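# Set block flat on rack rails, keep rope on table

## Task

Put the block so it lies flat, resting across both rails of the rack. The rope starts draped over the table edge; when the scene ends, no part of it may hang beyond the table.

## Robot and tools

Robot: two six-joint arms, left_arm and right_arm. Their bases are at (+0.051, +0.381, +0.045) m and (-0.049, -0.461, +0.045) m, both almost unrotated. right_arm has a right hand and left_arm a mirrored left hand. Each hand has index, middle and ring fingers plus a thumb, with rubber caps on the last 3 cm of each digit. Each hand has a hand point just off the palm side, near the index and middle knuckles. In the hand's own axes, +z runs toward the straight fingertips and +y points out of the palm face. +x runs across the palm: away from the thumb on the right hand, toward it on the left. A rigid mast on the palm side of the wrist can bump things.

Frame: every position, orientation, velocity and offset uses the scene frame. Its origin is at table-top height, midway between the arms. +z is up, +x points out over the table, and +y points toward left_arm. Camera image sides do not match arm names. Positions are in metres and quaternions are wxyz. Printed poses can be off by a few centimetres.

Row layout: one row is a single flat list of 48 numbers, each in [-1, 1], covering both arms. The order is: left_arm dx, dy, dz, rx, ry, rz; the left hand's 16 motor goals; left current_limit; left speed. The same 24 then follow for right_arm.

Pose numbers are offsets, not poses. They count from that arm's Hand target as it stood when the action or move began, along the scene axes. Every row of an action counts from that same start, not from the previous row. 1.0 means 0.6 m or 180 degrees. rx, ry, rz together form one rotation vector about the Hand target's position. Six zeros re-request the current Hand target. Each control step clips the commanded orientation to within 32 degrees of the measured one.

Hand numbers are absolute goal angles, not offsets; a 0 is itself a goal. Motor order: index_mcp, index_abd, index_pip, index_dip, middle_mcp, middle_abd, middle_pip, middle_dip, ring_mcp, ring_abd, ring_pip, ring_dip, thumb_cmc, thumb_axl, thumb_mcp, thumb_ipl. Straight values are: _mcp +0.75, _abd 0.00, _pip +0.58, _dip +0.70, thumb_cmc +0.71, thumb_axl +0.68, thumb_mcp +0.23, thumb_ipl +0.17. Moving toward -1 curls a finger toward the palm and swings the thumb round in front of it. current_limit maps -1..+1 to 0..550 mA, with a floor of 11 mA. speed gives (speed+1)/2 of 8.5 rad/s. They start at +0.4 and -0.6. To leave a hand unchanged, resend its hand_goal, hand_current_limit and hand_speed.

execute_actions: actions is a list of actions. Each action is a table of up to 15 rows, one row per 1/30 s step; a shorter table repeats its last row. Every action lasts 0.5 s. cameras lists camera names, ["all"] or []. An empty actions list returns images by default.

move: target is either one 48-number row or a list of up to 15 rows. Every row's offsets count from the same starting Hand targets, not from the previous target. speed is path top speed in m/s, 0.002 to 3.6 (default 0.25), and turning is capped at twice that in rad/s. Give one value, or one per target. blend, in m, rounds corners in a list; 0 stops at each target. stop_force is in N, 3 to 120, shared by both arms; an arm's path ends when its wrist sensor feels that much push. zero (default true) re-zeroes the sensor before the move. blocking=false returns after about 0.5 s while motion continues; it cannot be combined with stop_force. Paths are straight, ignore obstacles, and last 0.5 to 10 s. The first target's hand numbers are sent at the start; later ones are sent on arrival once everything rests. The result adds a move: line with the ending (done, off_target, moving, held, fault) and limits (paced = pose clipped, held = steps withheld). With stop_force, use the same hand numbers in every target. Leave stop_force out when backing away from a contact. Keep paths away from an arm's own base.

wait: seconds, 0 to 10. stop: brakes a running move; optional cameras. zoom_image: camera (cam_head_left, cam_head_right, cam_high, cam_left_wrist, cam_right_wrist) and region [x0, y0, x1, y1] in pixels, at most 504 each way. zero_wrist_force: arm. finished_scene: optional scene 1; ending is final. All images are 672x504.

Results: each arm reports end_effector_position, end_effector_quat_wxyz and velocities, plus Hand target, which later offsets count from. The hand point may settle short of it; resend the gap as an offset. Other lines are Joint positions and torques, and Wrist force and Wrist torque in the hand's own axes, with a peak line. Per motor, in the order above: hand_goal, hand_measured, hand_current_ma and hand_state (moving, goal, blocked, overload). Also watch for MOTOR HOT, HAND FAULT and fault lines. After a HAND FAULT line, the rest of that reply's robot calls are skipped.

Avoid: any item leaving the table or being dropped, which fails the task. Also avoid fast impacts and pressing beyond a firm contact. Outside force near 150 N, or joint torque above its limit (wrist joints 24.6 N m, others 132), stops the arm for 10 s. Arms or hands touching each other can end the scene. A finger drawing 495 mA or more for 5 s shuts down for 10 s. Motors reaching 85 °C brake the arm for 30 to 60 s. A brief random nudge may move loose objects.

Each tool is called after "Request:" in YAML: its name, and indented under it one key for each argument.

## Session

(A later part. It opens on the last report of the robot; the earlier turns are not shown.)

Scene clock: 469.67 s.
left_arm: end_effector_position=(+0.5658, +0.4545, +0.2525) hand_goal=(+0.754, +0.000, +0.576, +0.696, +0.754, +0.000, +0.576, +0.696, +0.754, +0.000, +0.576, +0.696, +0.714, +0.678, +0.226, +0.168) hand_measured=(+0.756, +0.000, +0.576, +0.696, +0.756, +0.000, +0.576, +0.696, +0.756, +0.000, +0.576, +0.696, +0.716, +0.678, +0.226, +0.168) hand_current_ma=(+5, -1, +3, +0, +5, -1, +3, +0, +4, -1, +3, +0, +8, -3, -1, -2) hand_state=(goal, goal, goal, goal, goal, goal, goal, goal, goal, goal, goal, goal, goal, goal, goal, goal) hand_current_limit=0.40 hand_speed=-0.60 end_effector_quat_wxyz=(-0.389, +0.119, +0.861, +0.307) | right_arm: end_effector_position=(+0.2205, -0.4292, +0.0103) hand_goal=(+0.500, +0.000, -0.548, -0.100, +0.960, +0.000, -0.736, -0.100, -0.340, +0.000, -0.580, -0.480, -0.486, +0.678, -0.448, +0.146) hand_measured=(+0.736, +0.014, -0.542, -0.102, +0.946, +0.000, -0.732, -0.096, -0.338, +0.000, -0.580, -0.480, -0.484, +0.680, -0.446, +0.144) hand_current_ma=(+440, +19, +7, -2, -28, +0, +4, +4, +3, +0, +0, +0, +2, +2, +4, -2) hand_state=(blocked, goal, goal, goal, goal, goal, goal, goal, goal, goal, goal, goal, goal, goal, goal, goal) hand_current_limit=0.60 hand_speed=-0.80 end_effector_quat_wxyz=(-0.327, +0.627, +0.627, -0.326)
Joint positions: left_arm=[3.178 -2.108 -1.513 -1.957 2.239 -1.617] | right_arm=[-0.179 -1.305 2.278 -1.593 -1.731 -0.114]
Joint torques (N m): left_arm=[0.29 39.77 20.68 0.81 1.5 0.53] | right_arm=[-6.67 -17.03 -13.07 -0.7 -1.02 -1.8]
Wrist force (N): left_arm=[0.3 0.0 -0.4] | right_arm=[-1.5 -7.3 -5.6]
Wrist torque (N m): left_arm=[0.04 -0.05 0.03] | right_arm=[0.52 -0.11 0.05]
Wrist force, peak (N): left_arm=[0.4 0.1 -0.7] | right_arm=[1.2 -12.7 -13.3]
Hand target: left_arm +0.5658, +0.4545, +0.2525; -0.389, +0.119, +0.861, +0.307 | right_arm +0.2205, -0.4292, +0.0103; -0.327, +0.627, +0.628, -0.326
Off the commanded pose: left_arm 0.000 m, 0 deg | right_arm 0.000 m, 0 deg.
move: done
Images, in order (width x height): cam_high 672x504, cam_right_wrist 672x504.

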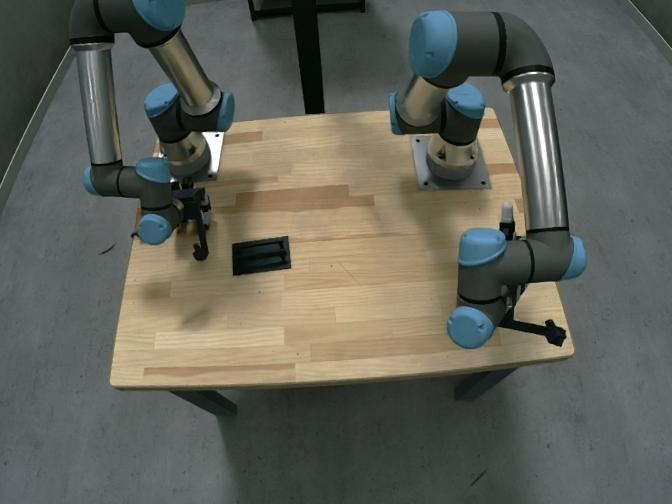

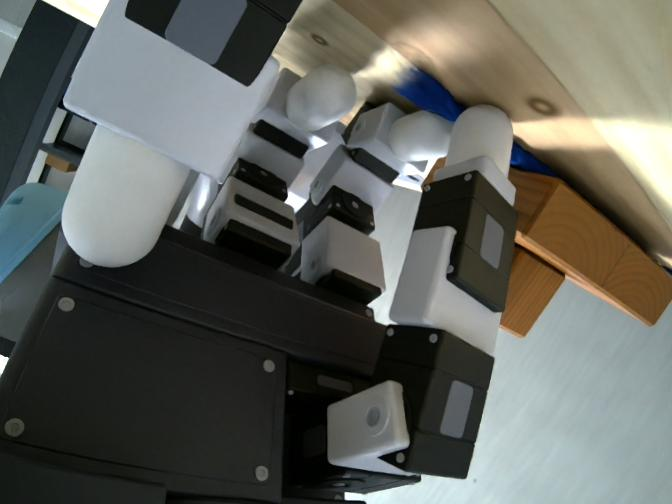

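Request:
move:
  target:
    - [0,0,0,0,0,0,0.754,0,0.576,0.696,0.754,0,0.576,0.696,0.754,0,0.576,0.696,0.714,0.678,0.226,0.168,0.4,-0.6,0,0,0.0,0,0,0,0.95,0,-0.548,-0.101,0.959,0,-0.737,-0.101,-0.34,0,-0.58,-0.48,-0.486,0.678,-0.3,0.0,0.4,-0.6]
    - [0,0,0,0,0,0,0.754,0,0.576,0.696,0.754,0,0.576,0.696,0.754,0,0.576,0.696,0.714,0.678,0.226,0.168,0.4,-0.6,0.02,0,0.3,0,0,0,0.95,0,-0.548,-0.101,0.959,0,-0.737,-0.101,-0.34,0,-0.58,-0.48,-0.486,0.678,-0.3,0,0.4,-0.6]
    - [0,0,0,0,0,0,0.754,0,0.576,0.696,0.754,0,0.576,0.696,0.754,0,0.576,0.696,0.714,0.678,0.226,0.168,0.4,-0.6,0.0458,-0.7013,0.4,-0.1523,-0.1523,-0.4831,0.754,0.15,0.576,0.696,0.754,-0.15,0.576,0.696,-0.34,0,-0.58,-0.48,0.714,0.678,0.226,0.168,0.4,-0.6]
  speed: 0.25
  cameras: ["cam_right_wrist","cam_high"]

Scene clock: 583.70 s.
left_arm: end_effector_position=(+0.5658, +0.4545, +0.2525) hand_goal=(+0.754, +0.000, +0.576, +0.696, +0.754, +0.000, +0.576, +0.696, +0.754, +0.000, +0.576, +0.696, +0.714, +0.678, +0.226, +0.168) hand_measured=(+0.756, +0.000, +0.576, +0.696, +0.756, +0.000, +0.576, +0.696, +0.756, +0.000, +0.576, +0.696, +0.716, +0.678, +0.226, +0.168) hand_current_ma=(+5, -1, +3, +0, +5, -1, +3, +0, +4, -1, +3, +0, +8, -3, -1, -2) hand_state=(goal, goal, goal, goal, goal, goal, goal, goal, goal, goal, goal, goal, goal, goal, goal, goal) hand_current_limit=0.40 hand_speed=-0.60 end_effector_quat_wxyz=(-0.389, +0.119, +0.861, +0.307) | right_arm: end_effector_position=(+0.2480, -0.8500, +0.2503) hand_goal=(+0.754, +0.150, +0.576, +0.696, +0.754, -0.150, +0.576, +0.696, -0.340, +0.000, -0.580, -0.480, +0.714, +0.678, +0.226, +0.168) hand_measured=(+0.752, +0.146, +0.570, +0.694, +0.752, -0.146, +0.572, +0.694, -0.336, +0.000, -0.580, -0.480, +0.706, +0.680, +0.216, +0.164) hand_current_ma=(-2, -4, -6, -3, -2, +4, -5, -3, +6, +0, +0, +0, -13, +2, -21, -5) hand_state=(goal, goal, goal, goal, goal, goal, goal, goal, goal, goal, goal, goal, goal, goal, goal, goal) hand_current_limit=0.40 hand_speed=-0.60 end_effector_quat_wxyz=(-0.174, +0.985, +0.000, +0.000)
Joint positions: left_arm=[3.178 -2.108 -1.513 -1.957 2.239 -1.617] | right_arm=[-1.133 -1.543 1.815 -1.522 -1.43 0.398]
Joint torques (N m): left_arm=[0.13 40.62 21.72 0.88 1.65 0.9] | right_arm=[-5.75 -35.35 -14.22 -3.45 0.91 2.23]
Wrist force (N): left_arm=[0.3 0.1 -0.5] | right_arm=[0.2 0.2 -0.6]
Wrist torque (N m): left_arm=[0.05 -0.05 0.02] | right_arm=[0.16 0.04 0.06]
Wrist force, peak (N): left_arm=[0.4 -0.1 -0.7] | right_arm=[-0.8 -8.2 -5.9]
Hand target: left_arm +0.5658, +0.4545, +0.2525; -0.389, +0.119, +0.861, +0.307 | right_arm +0.2480, -0.8500, +0.2503; -0.174, +0.985, +0.000, +0.000
Off the commanded pose: left_arm 0.000 m, 0 deg | right_arm 0.000 m, 0 deg.
move: done
Images, in order (width x height): cam_high 672x504, cam_right_wrist 672x504.

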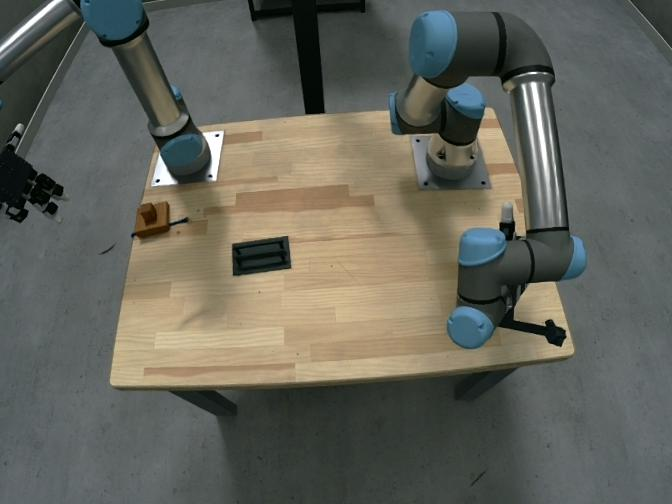

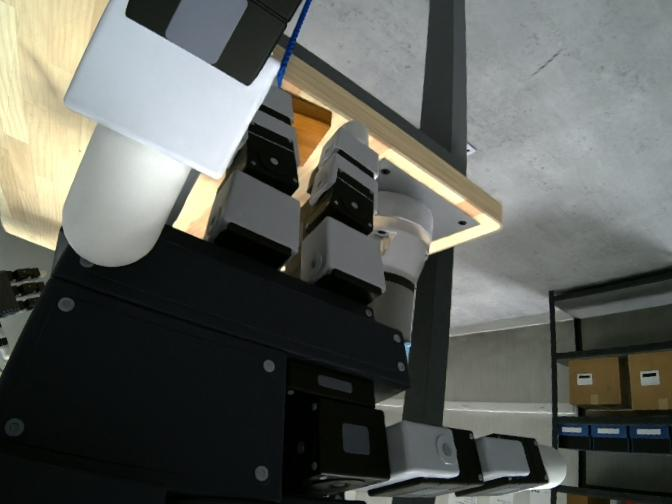

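Request:
zoom_image:
  camera: "cam_right_wrist"
  region: [200, 0, 520, 240]

Request:
zoom_image:
  camera: "cam_high"
  region: [110, 180, 220, 260]

Scaled by 1.575 from the camera's 672x504 image, which has a finer 960x720 frame.

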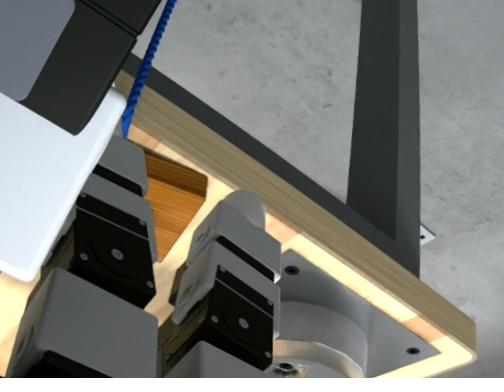

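Scaled by 4.582 from the camera's 672x504 image, which has a finer 960x720 frame.

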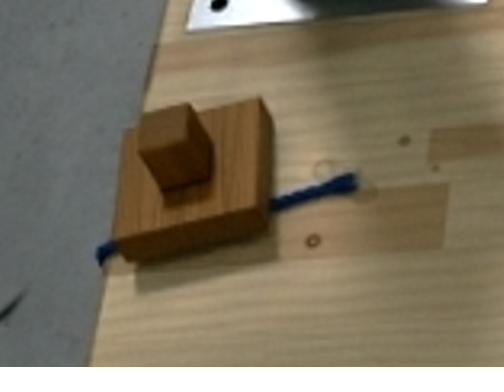

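Request:
move:
  target: [0,0,0,0,0,0,0.754,0,0.576,0.696,0.754,0,0.576,0.696,0.754,0,0.576,0.696,0.714,0.678,0.226,0.168,0.4,-0.6,0.25,-0.03,-0.2167,0,0,0,0.754,0.15,0.576,0.696,0.754,-0.15,0.576,0.696,0.95,0,0.576,0.696,0.714,0.678,0.226,0.168,0.4,-0.6]
  speed: 0.25
  cameras: ["cam_right_wrist"]

Request:
zoom_image:
  camera: "cam_right_wrist"
  region: [200, 0, 600, 300]

Scene clock: 593.97 s.
left_arm: end_effector_position=(+0.5658, +0.4545, +0.2525) hand_goal=(+0.754, +0.000, +0.576, +0.696, +0.754, +0.000, +0.576, +0.696, +0.754, +0.000, +0.576, +0.696, +0.714, +0.678, +0.226, +0.168) hand_measured=(+0.756, +0.000, +0.576, +0.696, +0.756, +0.000, +0.576, +0.696, +0.756, +0.000, +0.576, +0.696, +0.716, +0.678, +0.226, +0.168) hand_current_ma=(+5, -1, +3, +0, +5, -1, +3, +0, +4, -1, +3, +0, +8, -3, -1, -2) hand_state=(goal, goal, goal, goal, goal, goal, goal, goal, goal, goal, goal, goal, goal, goal, goal, goal) hand_current_limit=0.40 hand_speed=-0.60 end_effector_quat_wxyz=(-0.389, +0.119, +0.861, +0.307) | right_arm: end_effector_position=(+0.3979, -0.8680, +0.1203) hand_goal=(+0.754, +0.150, +0.576, +0.696, +0.754, -0.150, +0.576, +0.696, +0.950, +0.000, +0.576, +0.696, +0.714, +0.678, +0.226, +0.168) hand_measured=(+0.752, +0.146, +0.572, +0.694, +0.752, -0.146, +0.572, +0.694, +0.936, +0.000, +0.572, +0.694, +0.706, +0.680, +0.218, +0.164) hand_current_ma=(-3, -3, -6, -3, -3, +3, -5, -3, -26, +0, -6, -3, -13, +2, -18, -5) hand_state=(goal, goal, goal, goal, goal, goal, goal, goal, goal, goal, goal, goal, goal, goal, goal, goal) hand_current_limit=0.40 hand_speed=-0.60 end_effector_quat_wxyz=(-0.174, +0.985, +0.000, +0.000)
Joint positions: left_arm=[3.178 -2.108 -1.513 -1.957 2.239 -1.617] | right_arm=[-0.912 -1.15 1.69 -1.828 -1.364 0.612]
Joint torques (N m): left_arm=[0.13 40.46 21.87 0.92 1.61 0.84] | right_arm=[4.05 -31.76 -23.37 -3.01 -1.61 0.23]
Wrist force (N): left_arm=[0.3 0.1 -0.3] | right_arm=[0.3 0.2 -0.3]
Wrist torque (N m): left_arm=[0.04 -0.05 0.03] | right_arm=[0.08 0.03 0.05]
Wrist force, peak (N): left_arm=[0.2 0.1 -0.7] | right_arm=[-1.6 -0.5 -2.1]
Hand target: left_arm +0.5658, +0.4545, +0.2525; -0.389, +0.119, +0.861, +0.307 | right_arm +0.3980, -0.8680, +0.1203; -0.174, +0.985, +0.000, +0.000
Off the commanded pose: left_arm 0.000 m, 0 deg | right_arm 0.000 m, 0 deg.
move: done
Images, in order (width x height): cam_right_wrist 672x504.

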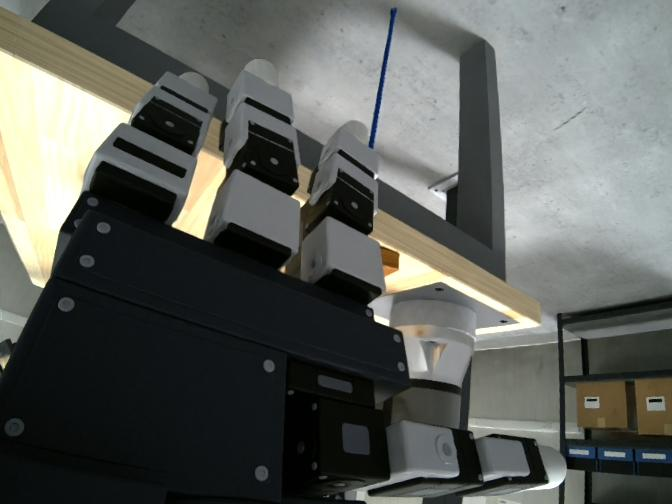

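Scaled by 1.260 from the camera's 672x504 image, which has a finer 960x720 frame.

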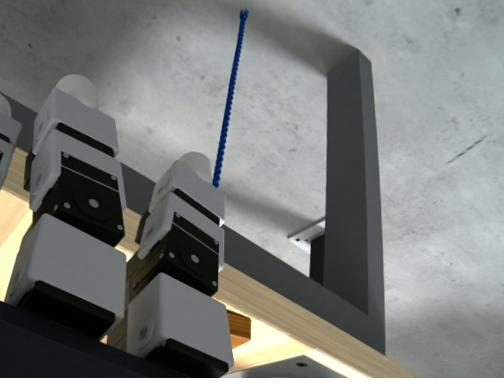

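Request:
move:
  target: [0,0,0,0,0,0,0.754,0,0.576,0.696,0.754,0,0.576,0.696,0.754,0,0.576,0.696,0.714,0.678,0.226,0.168,0.4,-0.6,-0.2433,0.03,-0.5883,0.1389,0,0,0.754,0.15,0.576,0.696,0.754,-0.15,0.576,0.696,0.754,0,0.576,0.696,0.714,0.678,0.226,0.168,0.4,-0.6]
  speed: 0.2
  cameras: ["cam_right_wrist","cam_high"]

Request:
zoom_image:
  camera: "cam_right_wrist"
  region: [150, 0, 550, 300]

Scene clock: 638.80 s.
left_arm: end_effector_position=(+0.5658, +0.4545, +0.2525) hand_goal=(+0.754, +0.000, +0.576, +0.696, +0.754, +0.000, +0.576, +0.696, +0.754, +0.000, +0.576, +0.696, +0.714, +0.678, +0.226, +0.168) hand_measured=(+0.756, +0.000, +0.576, +0.696, +0.756, +0.000, +0.576, +0.696, +0.756, +0.000, +0.576, +0.696, +0.716, +0.678, +0.226, +0.168) hand_current_ma=(+5, -1, +3, +0, +5, -1, +3, +0, +4, -1, +3, +0, +8, -3, -1, -2) hand_state=(goal, goal, goal, goal, goal, goal, goal, goal, goal, goal, goal, goal, goal, goal, goal, goal) hand_current_limit=0.40 hand_speed=-0.60 end_effector_quat_wxyz=(-0.389, +0.119, +0.861, +0.307) | right_arm: end_effector_position=(+0.2520, -0.8501, -0.2326) hand_goal=(+0.754, +0.150, +0.576, +0.696, +0.754, -0.150, +0.576, +0.696, +0.754, +0.000, +0.576, +0.696, +0.714, +0.678, +0.226, +0.168) hand_measured=(+0.748, +0.146, +0.572, +0.694, +0.748, -0.146, +0.572, +0.694, +0.748, +0.000, +0.572, +0.694, +0.706, +0.680, +0.218, +0.164) hand_current_ma=(-9, -3, -6, -3, -9, +3, -5, -3, -8, +0, -5, -2, -12, +2, -15, -5) hand_state=(goal, goal, goal, goal, goal, goal, goal, goal, goal, goal, goal, goal, goal, goal, goal, goal) hand_current_limit=0.40 hand_speed=-0.60 end_effector_quat_wxyz=(-0.383, +0.924, +0.000, +0.000)
Joint positions: left_arm=[3.178 -2.108 -1.513 -1.957 2.239 -1.617] | right_arm=[-1.2 -0.541 1.759 -2.035 -1.323 0.255]
Joint torques (N m): left_arm=[0.62 40.28 22.32 0.96 1.68 0.9] | right_arm=[-2.54 -38.05 -5.83 -1.34 1.91 0.67]
Wrist force (N): left_arm=[0.5 0.1 -0.4] | right_arm=[0.1 0.3 -0.9]
Wrist torque (N m): left_arm=[0.04 -0.08 0.04] | right_arm=[0.00 0.07 -0.01]
Wrist force, peak (N): left_arm=[0.7 0.3 -0.4] | right_arm=[1.1 -0.9 -1.9]
Hand target: left_arm +0.5658, +0.4545, +0.2525; -0.389, +0.119, +0.861, +0.307 | right_arm +0.2520, -0.8500, -0.2327; -0.383, +0.924, +0.000, +0.000
Off the commanded pose: left_arm 0.000 m, 0 deg | right_arm 0.000 m, 0 deg.
move: done
Images, in order (width x height): cam_high 672x504, cam_right_wrist 672x504.

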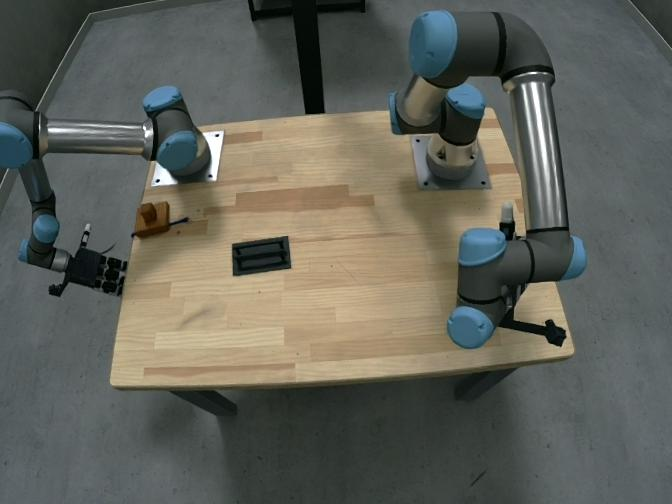

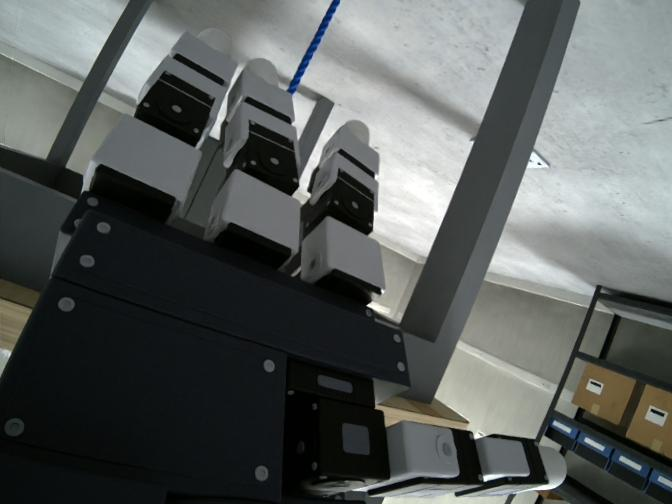

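Scaled by 1.260 from the camera's 672x504 image, which has a finer 960x720 frame.

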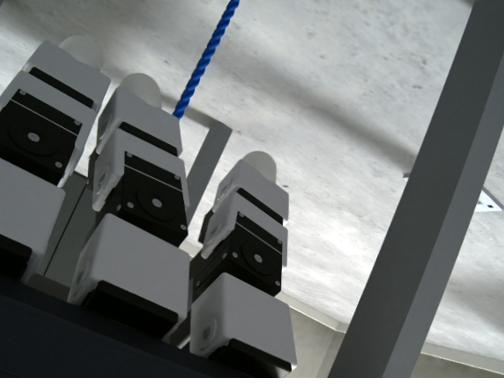

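Request:
move:
  target:
    - [0,0,0,0,0,0,0.754,0,0.576,0.696,0.754,0,0.576,0.696,0.754,0,0.576,0.696,0.714,0.678,0.226,0.168,0.4,-0.6,-0.0183,0.06,0,0,0,0,0.754,0.15,0.576,0.696,0.754,-0.15,0.576,0.696,0.754,0,0.576,0.696,0.714,0.678,0.226,0.168,0.4,-0.6]
    - [0,0,0,0,0,0,0.754,0,0.576,0.696,0.754,0,0.576,0.696,0.754,0,0.576,0.696,0.714,0.678,0.226,0.168,0.4,-0.6,-0.0183,0.175,0,0,0,0,0.754,0.15,0.576,0.696,0.754,-0.15,0.576,0.696,0.754,0,0.576,0.696,0.714,0.678,0.226,0.168,0.4,-0.6]
  speed: 0.08
  cameras: ["cam_right_wrist"]

Request:
zoom_image:
  camera: "cam_right_wrist"
  region: [150, 0, 550, 300]

Scene clock: 679.73 s.
left_arm: end_effector_position=(+0.5658, +0.4545, +0.2525) hand_goal=(+0.754, +0.000, +0.576, +0.696, +0.754, +0.000, +0.576, +0.696, +0.754, +0.000, +0.576, +0.696, +0.714, +0.678, +0.226, +0.168) hand_measured=(+0.756, +0.000, +0.576, +0.696, +0.756, +0.000, +0.576, +0.696, +0.756, +0.000, +0.576, +0.696, +0.716, +0.678, +0.226, +0.168) hand_current_ma=(+5, -1, +3, +0, +5, -1, +3, +0, +4, -1, +3, +0, +8, -3, -1, -2) hand_state=(goal, goal, goal, goal, goal, goal, goal, goal, goal, goal, goal, goal, goal, goal, goal, goal) hand_current_limit=0.40 hand_speed=-0.60 end_effector_quat_wxyz=(-0.389, +0.119, +0.861, +0.307) | right_arm: end_effector_position=(+0.2411, -0.7451, -0.2326) hand_goal=(+0.754, +0.150, +0.576, +0.696, +0.754, -0.150, +0.576, +0.696, +0.754, +0.000, +0.576, +0.696, +0.714, +0.678, +0.226, +0.168) hand_measured=(+0.748, +0.146, +0.572, +0.694, +0.748, -0.146, +0.572, +0.694, +0.748, +0.000, +0.572, +0.694, +0.706, +0.680, +0.218, +0.164) hand_current_ma=(-9, -3, -6, -3, -9, +3, -5, -3, -8, +0, -5, -2, -12, +2, -14, -5) hand_state=(goal, goal, goal, goal, goal, goal, goal, goal, goal, goal, goal, goal, goal, goal, goal, goal) hand_current_limit=0.40 hand_speed=-0.60 end_effector_quat_wxyz=(-0.383, +0.924, +0.000, +0.000)
Joint positions: left_arm=[3.178 -2.108 -1.513 -1.957 2.239 -1.617] | right_arm=[-1.145 -0.597 2.031 -2.263 -1.285 0.297]
Joint torques (N m): left_arm=[-0.32 40.62 22 0.95 1.7 0.97] | right_arm=[-8.66 -34.24 -2.92 -0.21 -1.49 -1.73]
Wrist force (N): left_arm=[0.1 0.1 -0.4] | right_arm=[0.3 0.5 -0.7]
Wrist torque (N m): left_arm=[0.05 -0.03 0.01] | right_arm=[0.03 0.04 0.03]
Wrist force, peak (N): left_arm=[0.6 0.3 -0.5] | right_arm=[0.3 1.2 -1.5]
Hand target: left_arm +0.5658, +0.4545, +0.2525; -0.389, +0.119, +0.861, +0.307 | right_arm +0.2410, -0.7450, -0.2327; -0.383, +0.924, +0.000, +0.000
Off the commanded pose: left_arm 0.000 m, 0 deg | right_arm 0.000 m, 0 deg.
move: done
Images, in order (width x height): cam_right_wrist 672x504.

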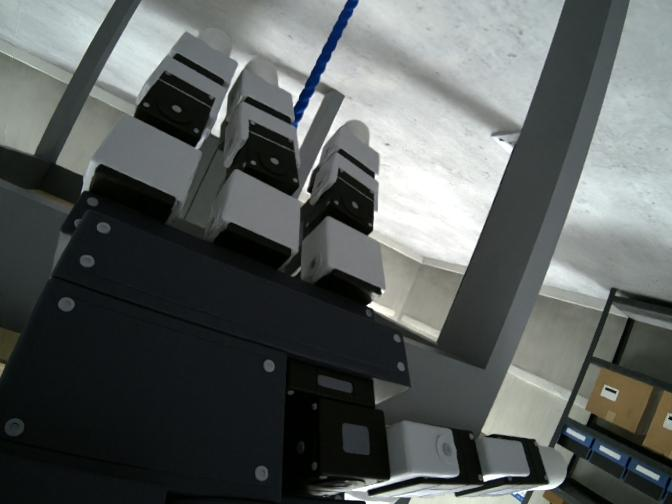

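Scaled by 1.260 from the camera's 672x504 image, which has a finer 960x720 frame.

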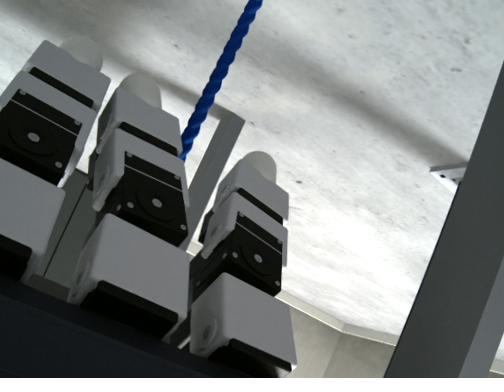

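Request:
move:
  target: [0,0,0,0,0,0,0.754,0,0.576,0.696,0.754,0,0.576,0.696,0.754,0,0.576,0.696,0.714,0.678,0.226,0.168,0.4,-0.6,0,0,0,0,0,0,0.754,-0.3,0.576,0.696,0.754,0.3,0.576,0.696,0.754,0,0.576,0.696,0.714,0.678,0.226,0.168,0.4,-0.85]
  speed: 0.05
  cameras: ["cam_right_wrist"]

Request:
zoom_image:
  camera: "cam_right_wrist"
  region: [150, 0, 450, 250]

Scene clock: 691.77 s.
left_arm: end_effector_position=(+0.5658, +0.4545, +0.2525) hand_goal=(+0.754, +0.000, +0.576, +0.696, +0.754, +0.000, +0.576, +0.696, +0.754, +0.000, +0.576, +0.696, +0.714, +0.678, +0.226, +0.168) hand_measured=(+0.756, +0.000, +0.576, +0.696, +0.756, +0.000, +0.576, +0.696, +0.756, +0.000, +0.576, +0.696, +0.716, +0.678, +0.226, +0.168) hand_current_ma=(+5, -1, +3, +0, +5, -1, +3, +0, +4, -1, +3, +0, +8, -3, -1, -2) hand_state=(goal, goal, goal, goal, goal, goal, goal, goal, goal, goal, goal, goal, goal, goal, goal, goal) hand_current_limit=0.40 hand_speed=-0.60 end_effector_quat_wxyz=(-0.389, +0.119, +0.861, +0.307) | right_arm: end_effector_position=(+0.2410, -0.7450, -0.2327) hand_goal=(+0.754, -0.300, +0.576, +0.696, +0.754, +0.300, +0.576, +0.696, +0.754, +0.000, +0.576, +0.696, +0.714, +0.678, +0.226, +0.168) hand_measured=(+0.748, -0.100, +0.572, +0.694, +0.748, +0.100, +0.572, +0.694, +0.748, +0.000, +0.572, +0.694, +0.706, +0.680, +0.218, +0.164) hand_current_ma=(-9, +383, -6, -3, -9, -383, -5, -3, -8, +0, -5, -2, -12, +2, -14, -5) hand_state=(goal, blocked, goal, goal, goal, blocked, goal, goal, goal, goal, goal, goal, goal, goal, goal, goal) hand_current_limit=0.40 hand_speed=-0.85 end_effector_quat_wxyz=(-0.383, +0.924, +0.000, +0.000)
Joint positions: left_arm=[3.178 -2.108 -1.513 -1.957 2.239 -1.617] | right_arm=[-1.145 -0.596 2.031 -2.263 -1.285 0.297]
Joint torques (N m): left_arm=[-0.11 41.05 21.98 1.07 1.67 1] | right_arm=[-9.62 -32.6 2.7 -1.49 -1.25 -1.67]
Wrist force (N): left_arm=[0.2 0.1 -0.5] | right_arm=[0.0 0.2 -0.9]
Wrist torque (N m): left_arm=[0.05 -0.04 0.02] | right_arm=[0.01 0.08 0.00]
Wrist force, peak (N): left_arm=[0.4 0.2 -0.7] | right_arm=[0.2 0.4 -1.1]
Hand target: left_arm +0.5658, +0.4545, +0.2525; -0.389, +0.119, +0.861, +0.307 | right_arm +0.2410, -0.7450, -0.2327; -0.383, +0.924, +0.000, +0.000
Off the commanded pose: left_arm 0.000 m, 0 deg | right_arm 0.000 m, 0 deg.
move: done
Images, in order (width x height): cam_right_wrist 672x504.

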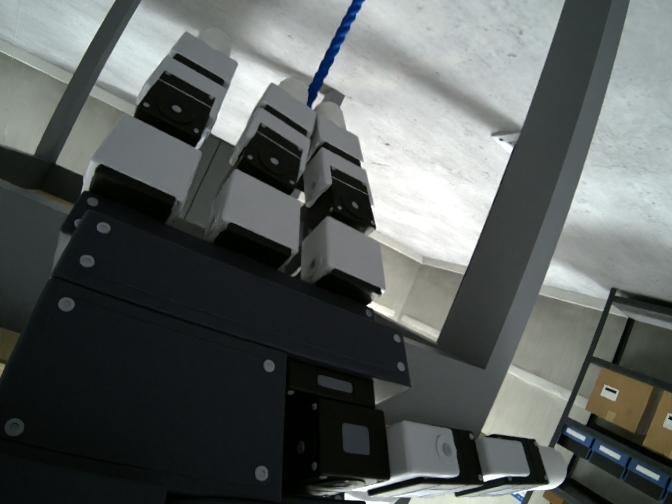

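Scaled by 1.680 from the camera's 672x504 image, which has a finer 960x720 frame.

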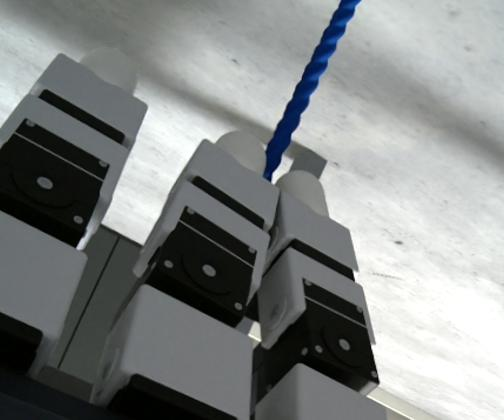

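Request:
move:
  target:
    - [0,0,0,0,0,0,0.754,0,0.576,0.696,0.754,0,0.576,0.696,0.754,0,0.576,0.696,0.714,0.678,0.226,0.168,0.4,-0.6,0,0,0,0,0,0,0.754,-0.35,0.576,0.696,0.754,0.35,0.576,0.696,0.754,0,0.576,0.696,0.714,0.678,0.226,0.168,0.6,-0.85]
    - [0,0,0,0,0,0,0.754,0,0.576,0.696,0.754,0,0.576,0.696,0.754,0,0.576,0.696,0.714,0.678,0.226,0.168,0.4,-0.6,0.0033,-0.075,0.035,0,0,0,0.754,-0.35,0.576,0.696,0.754,0.35,0.576,0.696,0.754,0,0.576,0.696,0.714,0.678,0.226,0.168,0.6,-0.85]
    - [0,0,0,0,0,0,0.754,0,0.576,0.696,0.754,0,0.576,0.696,0.754,0,0.576,0.696,0.714,0.678,0.226,0.168,0.4,-0.6,0.0033,-0.075,0.25,0,0,0,0.754,-0.35,0.576,0.696,0.754,0.35,0.576,0.696,0.754,0,0.576,0.696,0.714,0.678,0.226,0.168,0.6,-0.85]
  speed: 0.08
  blend: [0,0.01,0]
  cameras: ["cam_right_wrist","cam_high"]

Request:
zoom_image:
  camera: "cam_right_wrist"
  region: [150, 0, 450, 250]

Scene clock: 714.30 s.
left_arm: end_effector_position=(+0.5658, +0.4545, +0.2525) hand_goal=(+0.754, +0.000, +0.576, +0.696, +0.754, +0.000, +0.576, +0.696, +0.754, +0.000, +0.576, +0.696, +0.714, +0.678, +0.226, +0.168) hand_measured=(+0.756, +0.000, +0.576, +0.696, +0.756, +0.000, +0.576, +0.696, +0.756, +0.000, +0.576, +0.696, +0.716, +0.678, +0.226, +0.168) hand_current_ma=(+5, -1, +3, +0, +5, -1, +3, +0, +4, -1, +3, +0, +8, -3, -1, -2) hand_state=(goal, goal, goal, goal, goal, goal, goal, goal, goal, goal, goal, goal, goal, goal, goal, goal) hand_current_limit=0.40 hand_speed=-0.60 end_effector_quat_wxyz=(-0.389, +0.119, +0.861, +0.307) | right_arm: end_effector_position=(+0.2430, -0.7900, -0.0828) hand_goal=(+0.754, -0.350, +0.576, +0.696, +0.754, +0.350, +0.576, +0.696, +0.754, +0.000, +0.576, +0.696, +0.714, +0.678, +0.226, +0.168) hand_measured=(+0.748, -0.102, +0.572, +0.694, +0.748, +0.100, +0.572, +0.694, +0.748, +0.000, +0.572, +0.694, +0.706, +0.680, +0.218, +0.164) hand_current_ma=(-9, +440, -6, -3, -9, -440, -5, -3, -8, +0, -5, -2, -12, +2, -14, -5) hand_state=(goal, blocked, goal, goal, goal, blocked, goal, goal, goal, goal, goal, goal, goal, goal, goal, goal) hand_current_limit=0.60 hand_speed=-0.85 end_effector_quat_wxyz=(-0.383, +0.924, +0.000, +0.000)
Joint positions: left_arm=[3.178 -2.108 -1.513 -1.957 2.239 -1.617] | right_arm=[-1.176 -0.937 1.997 -1.881 -1.307 0.273]
Joint torques (N m): left_arm=[0.16 40.66 22.61 1.08 1.71 1.09] | right_arm=[2.8 -40.34 -16.34 -0.63 0.65 0.62]
Wrist force (N): left_arm=[0.2 0.1 -0.4] | right_arm=[0.1 0.4 -1.0]
Wrist torque (N m): left_arm=[0.05 -0.04 0.03] | right_arm=[0.04 0.06 0.08]
Wrist force, peak (N): left_arm=[-0.1 0.2 -0.8] | right_arm=[0.0 0.9 -1.3]
Hand target: left_arm +0.5658, +0.4545, +0.2525; -0.389, +0.119, +0.861, +0.307 | right_arm +0.2430, -0.7900, -0.0827; -0.383, +0.924, +0.000, +0.000
Off the commanded pose: left_arm 0.000 m, 0 deg | right_arm 0.000 m, 0 deg.
move: done
Images, in order (width x height): cam_high 672x504, cam_right_wrist 672x504.

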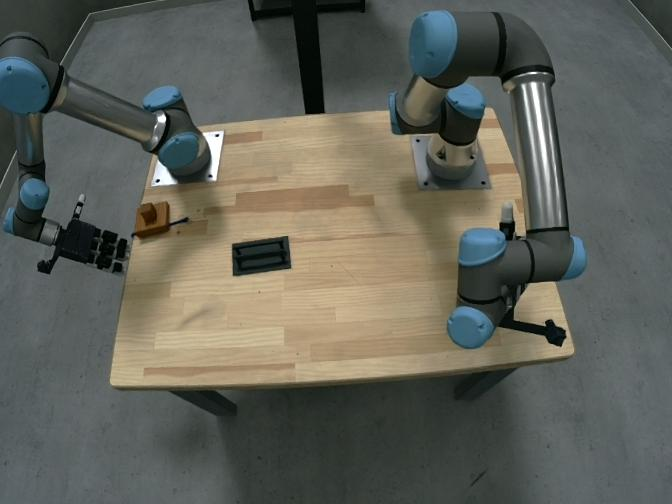

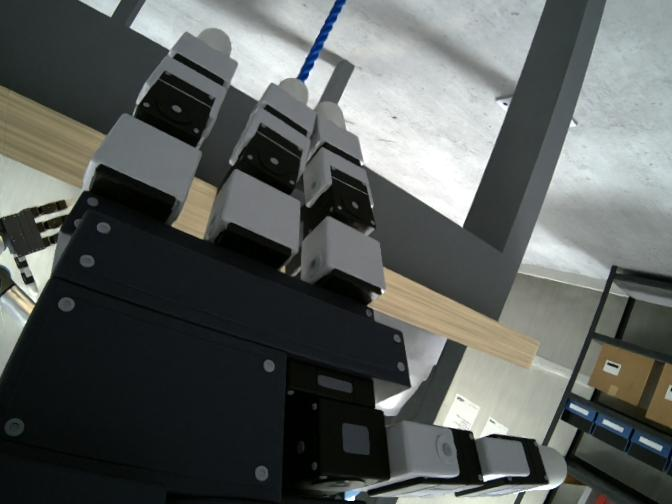

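Scaled by 1.680 from the camera's 672x504 image, which has a finer 960x720 frame.

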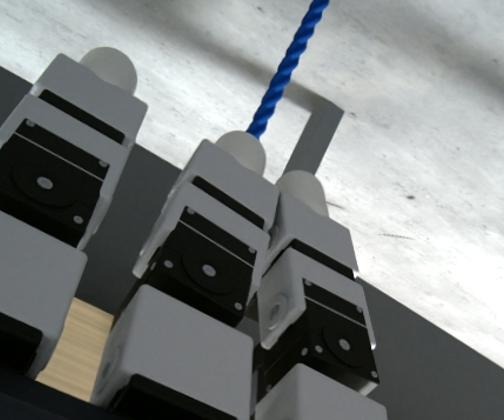

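Request:
zoom_image:
  camera: "cam_high"
  region: [30, 190, 170, 290]

Scaled by 3.600 from the camera's 672x504 image, which has a finer 960x720 frame.

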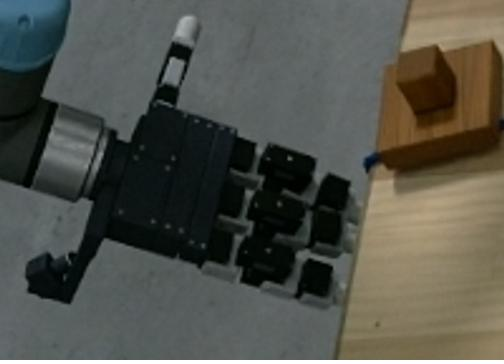

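Request:
move:
  target:
    - [0,0,0,0,0,0,0.754,0,0.576,0.696,0.754,0,0.576,0.696,0.754,0,0.576,0.696,0.714,0.678,0.226,0.168,0.4,-0.6,0,0,0,0,0,0,0.754,0,0.576,0.696,0.754,0,0.576,0.696,0.754,0,0.576,0.696,0.714,0.678,0.226,0.168,0.4,-0.6]
    - [0,0,0,0,0,0,0.754,0,0.576,0.696,0.754,0,0.576,0.696,0.754,0,0.576,0.696,0.714,0.678,0.226,0.168,0.4,-0.6,-0.03,-0.2,-0.03,0,0,0,0.754,0,0.576,0.696,0.754,0,0.576,0.696,0.754,0,0.576,0.696,0.714,0.678,0.226,0.168,0.4,-0.6]
    - [0,0,0,0,0,0,0.754,0,0.576,0.696,0.754,0,0.576,0.696,0.754,0,0.576,0.696,0.714,0.678,0.226,0.168,0.4,-0.6,-0.0883,-0.2,-0.2,0.5597,-0.232,0.5597,-0.41,0,0.577,0.913,-0.41,0,0.577,0.913,0.754,0,0.576,0.696,-0.671,0.678,0.112,0.546,0.4,-0.6]
  speed: 0.25
  cameras: ["cam_right_wrist","cam_high"]

Scene clock: 808.47 s.
left_arm: end_effector_position=(+0.5658, +0.4545, +0.2525) hand_goal=(+0.754, +0.000, +0.576, +0.696, +0.754, +0.000, +0.576, +0.696, +0.754, +0.000, +0.576, +0.696, +0.714, +0.678, +0.226, +0.168) hand_measured=(+0.756, +0.000, +0.576, +0.696, +0.756, +0.000, +0.576, +0.696, +0.756, +0.000, +0.576, +0.696, +0.716, +0.678, +0.226, +0.168) hand_current_ma=(+5, -1, +3, +0, +5, -1, +3, +0, +4, -1, +3, +0, +8, -3, -1, -2) hand_state=(goal, goal, goal, goal, goal, goal, goal, goal, goal, goal, goal, goal, goal, goal, goal, goal) hand_current_limit=0.40 hand_speed=-0.60 end_effector_quat_wxyz=(-0.389, +0.119, +0.861, +0.307) | right_arm: end_effector_position=(+0.1900, -0.9100, -0.2027) hand_goal=(-0.410, +0.000, +0.578, +0.914, -0.410, +0.000, +0.578, +0.914, +0.754, +0.000, +0.576, +0.696, -0.670, +0.678, +0.112, +0.546) hand_measured=(-0.408, +0.002, +0.576, +0.912, -0.408, +0.002, +0.576, +0.912, +0.752, +0.002, +0.574, +0.694, -0.648, +0.680, +0.114, +0.544) hand_current_ma=(+3, +1, -3, -3, +3, +3, -2, -3, -2, +1, -2, -2, +43, +2, +3, -3) hand_state=(goal, goal, goal, goal, goal, goal, goal, goal, goal, goal, goal, goal, blocked, goal, goal, goal) hand_current_limit=0.40 hand_speed=-0.60 end_effector_quat_wxyz=(+0.707, -0.001, -0.707, +0.000)
Joint positions: left_arm=[3.178 -2.108 -1.513 -1.957 2.239 -1.617] | right_arm=[-1.023 0.013 0.788 -0.8 -2.608 -1.569]
Joint torques (N m): left_arm=[0.36 41.8 24.11 1.19 1.6 1.24] | right_arm=[-8.53 -51.88 -5.56 -0.18 -1.41 -1.73]
Wrist force (N): left_arm=[0.2 0.2 -0.4] | right_arm=[-1.4 -0.7 -2.3]
Wrist torque (N m): left_arm=[0.05 -0.03 0.02] | right_arm=[0.25 0.10 -0.02]
Wrist force, peak (N): left_arm=[0.2 0.3 -0.9] | right_arm=[-0.6 3.1 -2.3]
Hand target: left_arm +0.5658, +0.4545, +0.2525; -0.389, +0.119, +0.861, +0.307 | right_arm +0.1900, -0.9100, -0.2027; +0.707, -0.001, -0.707, +0.000
Off the commanded pose: left_arm 0.000 m, 0 deg | right_arm 0.000 m, 0 deg.
move: done
Images, in order (width x height): cam_high 672x504, cam_right_wrist 672x504.

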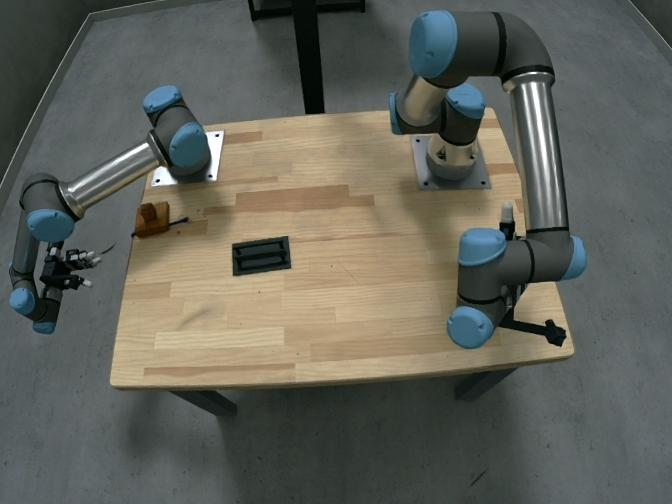

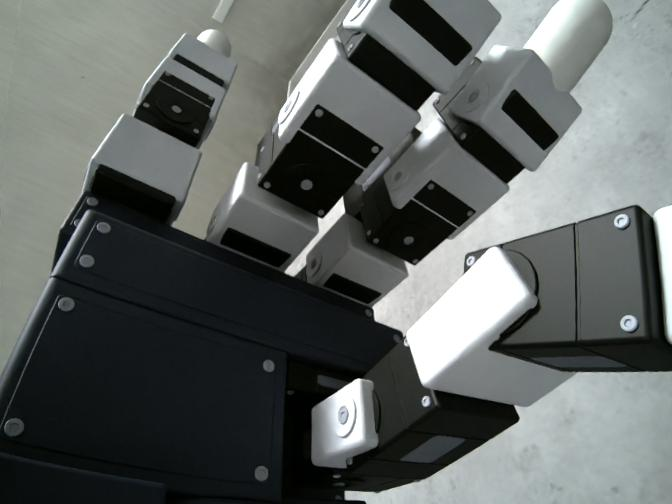

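Request:
move:
  target:
    - [0,0,0,0,0,0,0.754,0,0.576,0.696,0.754,0,0.576,0.696,0.754,0,0.576,0.696,0.714,0.678,0.226,0.168,0.4,-0.6,0,0.25,-0.0955,0,0,0,-0.41,0,0.577,0.913,-0.41,0,0.577,0.913,0.754,0,0.576,0.696,-0.671,0.678,0.112,0.546,0.4,-0.6]
    - [0,0,0,0,0,0,0.754,0,0.576,0.696,0.754,0,0.576,0.696,0.754,0,0.576,0.696,0.714,0.678,0.226,0.168,0.4,-0.6,0,0.4567,-0.0955,0,0,0,-0.41,0,0.577,0.913,-0.41,0,0.577,0.913,0.754,0,0.576,0.696,-0.671,0.678,0.112,0.546,0.4,-0.6]
  speed: [0.2,0.06]
  stop_force: 10
  cameras: ["cam_right_wrist","cam_high"]

Scene clock: 818.80 s.
left_arm: end_effector_position=(+0.5658, +0.4545, +0.2525) hand_goal=(+0.754, +0.000, +0.576, +0.696, +0.754, +0.000, +0.576, +0.696, +0.754, +0.000, +0.576, +0.696, +0.714, +0.678, +0.226, +0.168) hand_measured=(+0.756, +0.000, +0.576, +0.696, +0.756, +0.000, +0.576, +0.696, +0.756, +0.000, +0.576, +0.696, +0.716, +0.678, +0.226, +0.168) hand_current_ma=(+5, -1, +3, +0, +5, -1, +3, +0, +4, -1, +3, +0, +8, -3, -1, -2) hand_state=(goal, goal, goal, goal, goal, goal, goal, goal, goal, goal, goal, goal, goal, goal, goal, goal) hand_current_limit=0.40 hand_speed=-0.60 end_effector_quat_wxyz=(-0.389, +0.119, +0.861, +0.307) | right_arm: end_effector_position=(+0.1900, -0.6360, -0.2600) hand_goal=(-0.410, +0.000, +0.578, +0.914, -0.410, +0.000, +0.578, +0.914, +0.754, +0.000, +0.576, +0.696, -0.670, +0.678, +0.112, +0.546) hand_measured=(-0.408, +0.002, +0.576, +0.912, -0.408, +0.002, +0.576, +0.912, +0.754, +0.002, +0.574, +0.694, -0.650, +0.680, +0.114, +0.544) hand_current_ma=(+2, +1, -3, -3, +2, +3, -2, -3, -1, +1, -2, -2, +41, +2, +2, -2) hand_state=(goal, goal, goal, goal, goal, goal, goal, goal, goal, goal, goal, goal, blocked, goal, goal, goal) hand_current_limit=0.40 hand_speed=-0.60 end_effector_quat_wxyz=(+0.707, -0.001, -0.707, +0.000)
Joint positions: left_arm=[3.178 -2.108 -1.513 -1.957 2.239 -1.617] | right_arm=[-0.741 -0.084 1.409 -1.324 -2.327 -1.57]
Joint torques (N m): left_arm=[0.24 41.82 24.55 1.29 1.71 1.2] | right_arm=[-9.06 -40.73 -11.33 2.92 -1.49 -1.09]
Wrist force (N): left_arm=[0.3 0.4 -0.6] | right_arm=[-1.2 -0.6 -2.3]
Wrist torque (N m): left_arm=[0.10 -0.05 0.02] | right_arm=[0.24 0.06 0.08]
Wrist force, peak (N): left_arm=[0.3 0.3 -0.8] | right_arm=[-0.5 -2.9 -2.5]
Hand target: left_arm +0.5658, +0.4545, +0.2525; -0.389, +0.119, +0.861, +0.307 | right_arm +0.1900, -0.6360, -0.2600; +0.707, -0.001, -0.707, +0.000
Off the commanded pose: left_arm 0.000 m, 0 deg | right_arm 0.000 m, 0 deg.
move: done
Images, in order (width x height): cam_high 672x504, cam_right_wrist 672x504.

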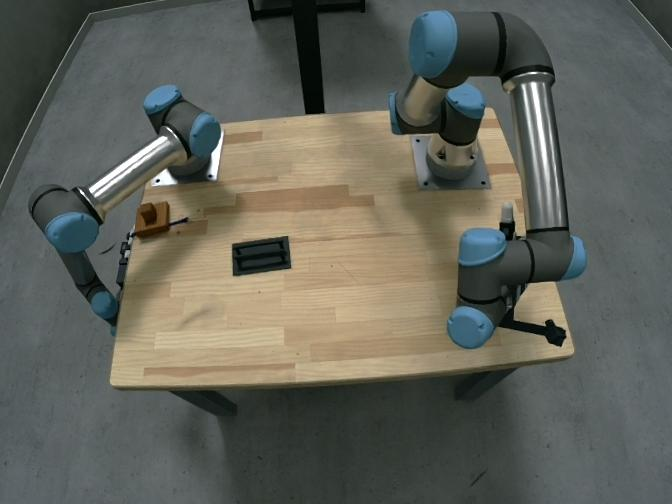

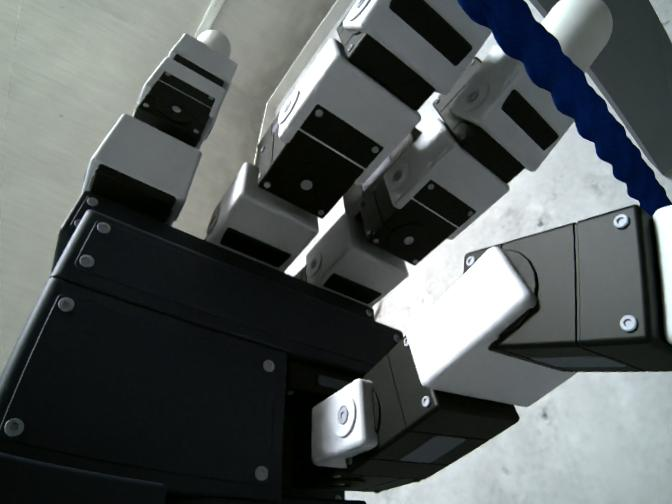

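Request:
move:
  target: [0,0,0,0,0,0,0.754,0,0.576,0.696,0.754,0,0.576,0.696,0.754,0,0.576,0.696,0.714,0.678,0.226,0.168,0.4,-0.6,0,0,0,0,0,0,-0.85,0,0.577,0.913,-0.85,0,0.577,0.913,0.754,0,0.576,0.696,-0.671,0.678,-0.3,0.546,0.5,-0.8]
  speed: 0.06
  cameras: ["cam_right_wrist"]

Scene clock: 822.80 s.
left_arm: end_effector_position=(+0.5658, +0.4545, +0.2525) hand_goal=(+0.754, +0.000, +0.576, +0.696, +0.754, +0.000, +0.576, +0.696, +0.754, +0.000, +0.576, +0.696, +0.714, +0.678, +0.226, +0.168) hand_measured=(+0.756, +0.000, +0.576, +0.696, +0.756, +0.000, +0.576, +0.696, +0.756, +0.000, +0.576, +0.696, +0.716, +0.678, +0.226, +0.168) hand_current_ma=(+5, -1, +3, +0, +5, -1, +3, +0, +4, -1, +3, +0, +8, -3, -1, -2) hand_state=(goal, goal, goal, goal, goal, goal, goal, goal, goal, goal, goal, goal, goal, goal, goal, goal) hand_current_limit=0.40 hand_speed=-0.60 end_effector_quat_wxyz=(-0.389, +0.119, +0.861, +0.307) | right_arm: end_effector_position=(+0.1900, -0.6360, -0.2600) hand_goal=(-0.850, +0.000, +0.578, +0.914, -0.850, +0.000, +0.578, +0.914, +0.754, +0.000, +0.576, +0.696, -0.670, +0.678, -0.300, +0.546) hand_measured=(-0.746, +0.008, +0.602, +0.922, -0.758, +0.000, +0.596, +0.920, +0.754, +0.002, +0.574, +0.694, -0.662, +0.680, -0.158, +0.564) hand_current_ma=(+378, +9, +50, +10, +323, +0, +32, +7, -1, +1, -2, -2, +13, +2, +412, +48) hand_state=(blocked, goal, blocked, goal, blocked, goal, goal, goal, goal, goal, goal, goal, goal, goal, blocked, goal) hand_current_limit=0.50 hand_speed=-0.80 end_effector_quat_wxyz=(+0.707, -0.001, -0.707, +0.000)
Joint positions: left_arm=[3.178 -2.108 -1.513 -1.957 2.239 -1.617] | right_arm=[-0.741 -0.084 1.409 -1.324 -2.327 -1.569]
Joint torques (N m): left_arm=[0.62 42.1 24.51 1.37 1.62 1.15] | right_arm=[-9.35 -42.02 -10.87 2.55 0.35 1.51]
Wrist force (N): left_arm=[0.2 0.1 -0.8] | right_arm=[-0.5 -0.6 -2.3]
Wrist torque (N m): left_arm=[0.08 -0.04 0.02] | right_arm=[0.25 0.06 0.05]
Wrist force, peak (N): left_arm=[0.6 0.2 -0.9] | right_arm=[-1.4 -0.9 -2.6]
Hand target: left_arm +0.5658, +0.4545, +0.2525; -0.389, +0.119, +0.861, +0.307 | right_arm +0.1900, -0.6360, -0.2600; +0.707, -0.001, -0.707, +0.000
Off the commanded pose: left_arm 0.000 m, 0 deg | right_arm 0.000 m, 0 deg.
move: done
Images, in order (width x height): cam_right_wrist 672x504.

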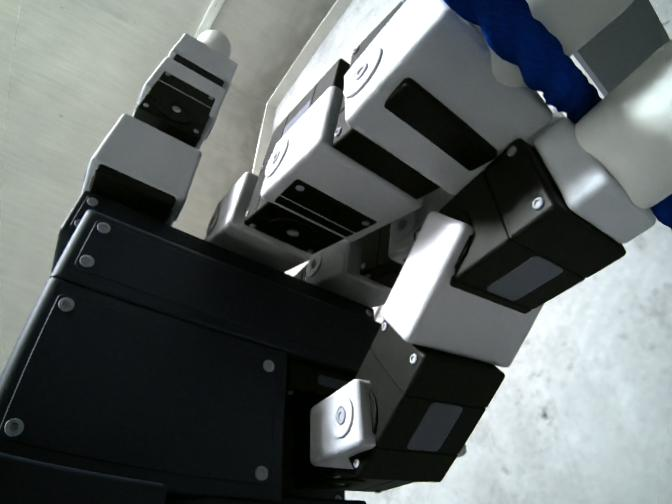

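Request:
move:
  target: [0,0,0,0,0,0,0.754,0,0.576,0.696,0.754,0,0.576,0.696,0.754,0,0.576,0.696,0.714,0.678,0.226,0.168,0.4,-0.6,0,-0.1,0.0333,0,0,0,-0.85,0,0.577,0.913,-0.85,0,0.577,0.913,0.754,0,0.576,0.696,-0.671,0.678,-0.3,0.546,0.5,-0.8]
  speed: 0.08
  cameras: ["cam_right_wrist"]

Scene clock: 832.13 s.
left_arm: end_effector_position=(+0.5658, +0.4545, +0.2525) hand_goal=(+0.754, +0.000, +0.576, +0.696, +0.754, +0.000, +0.576, +0.696, +0.754, +0.000, +0.576, +0.696, +0.714, +0.678, +0.226, +0.168) hand_measured=(+0.756, +0.000, +0.576, +0.696, +0.756, +0.000, +0.576, +0.696, +0.756, +0.000, +0.576, +0.696, +0.716, +0.678, +0.226, +0.168) hand_current_ma=(+5, -1, +3, +0, +5, -1, +3, +0, +4, -1, +3, +0, +8, -3, -1, -2) hand_state=(goal, goal, goal, goal, goal, goal, goal, goal, goal, goal, goal, goal, goal, goal, goal, goal) hand_current_limit=0.40 hand_speed=-0.60 end_effector_quat_wxyz=(-0.389, +0.119, +0.861, +0.307) | right_arm: end_effector_position=(+0.1901, -0.6961, -0.2400) hand_goal=(-0.850, +0.000, +0.578, +0.914, -0.850, +0.000, +0.578, +0.914, +0.754, +0.000, +0.576, +0.696, -0.670, +0.678, -0.300, +0.546) hand_measured=(-0.746, +0.014, +0.602, +0.922, -0.758, +0.000, +0.596, +0.920, +0.754, +0.002, +0.574, +0.694, -0.662, +0.680, -0.158, +0.564) hand_current_ma=(+374, +19, +50, +10, +323, +0, +32, +7, -1, +1, -2, -2, +13, +2, +412, +48) hand_state=(blocked, goal, blocked, goal, blocked, goal, goal, goal, goal, goal, goal, goal, goal, goal, blocked, goal) hand_current_limit=0.50 hand_speed=-0.80 end_effector_quat_wxyz=(+0.707, -0.001, -0.707, +0.000)
Joint positions: left_arm=[3.178 -2.108 -1.513 -1.957 2.239 -1.617] | right_arm=[-0.82 -0.108 1.343 -1.235 -2.405 -1.569]
Joint torques (N m): left_arm=[0.36 42.14 24.86 1.29 1.68 1.22] | right_arm=[6.57 -43.83 1.56 -0.21 1.73 1.03]
Wrist force (N): left_arm=[0.4 0.1 -0.7] | right_arm=[-1.6 -0.5 -2.0]
Wrist torque (N m): left_arm=[0.08 -0.07 0.04] | right_arm=[0.24 0.13 0.05]
Wrist force, peak (N): left_arm=[0.3 0.2 -1.0] | right_arm=[-1.4 -1.7 -2.5]
Hand target: left_arm +0.5658, +0.4545, +0.2525; -0.389, +0.119, +0.861, +0.307 | right_arm +0.1900, -0.6960, -0.2400; +0.707, -0.001, -0.707, +0.000
Off the commanded pose: left_arm 0.000 m, 0 deg | right_arm 0.000 m, 0 deg.
move: done
Images, in order (width x height): cam_right_wrist 672x504.

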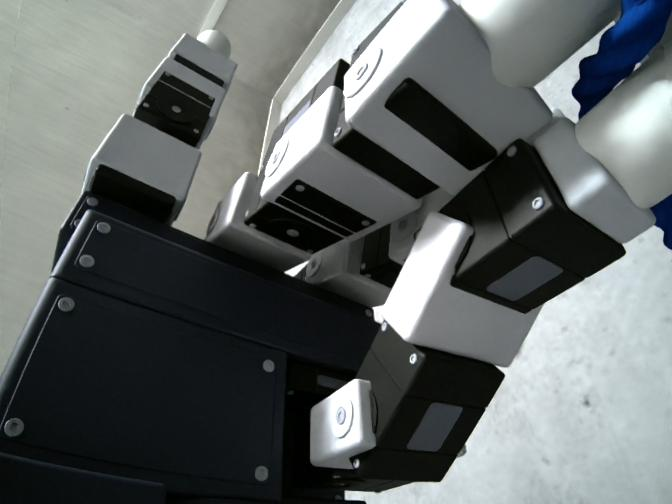

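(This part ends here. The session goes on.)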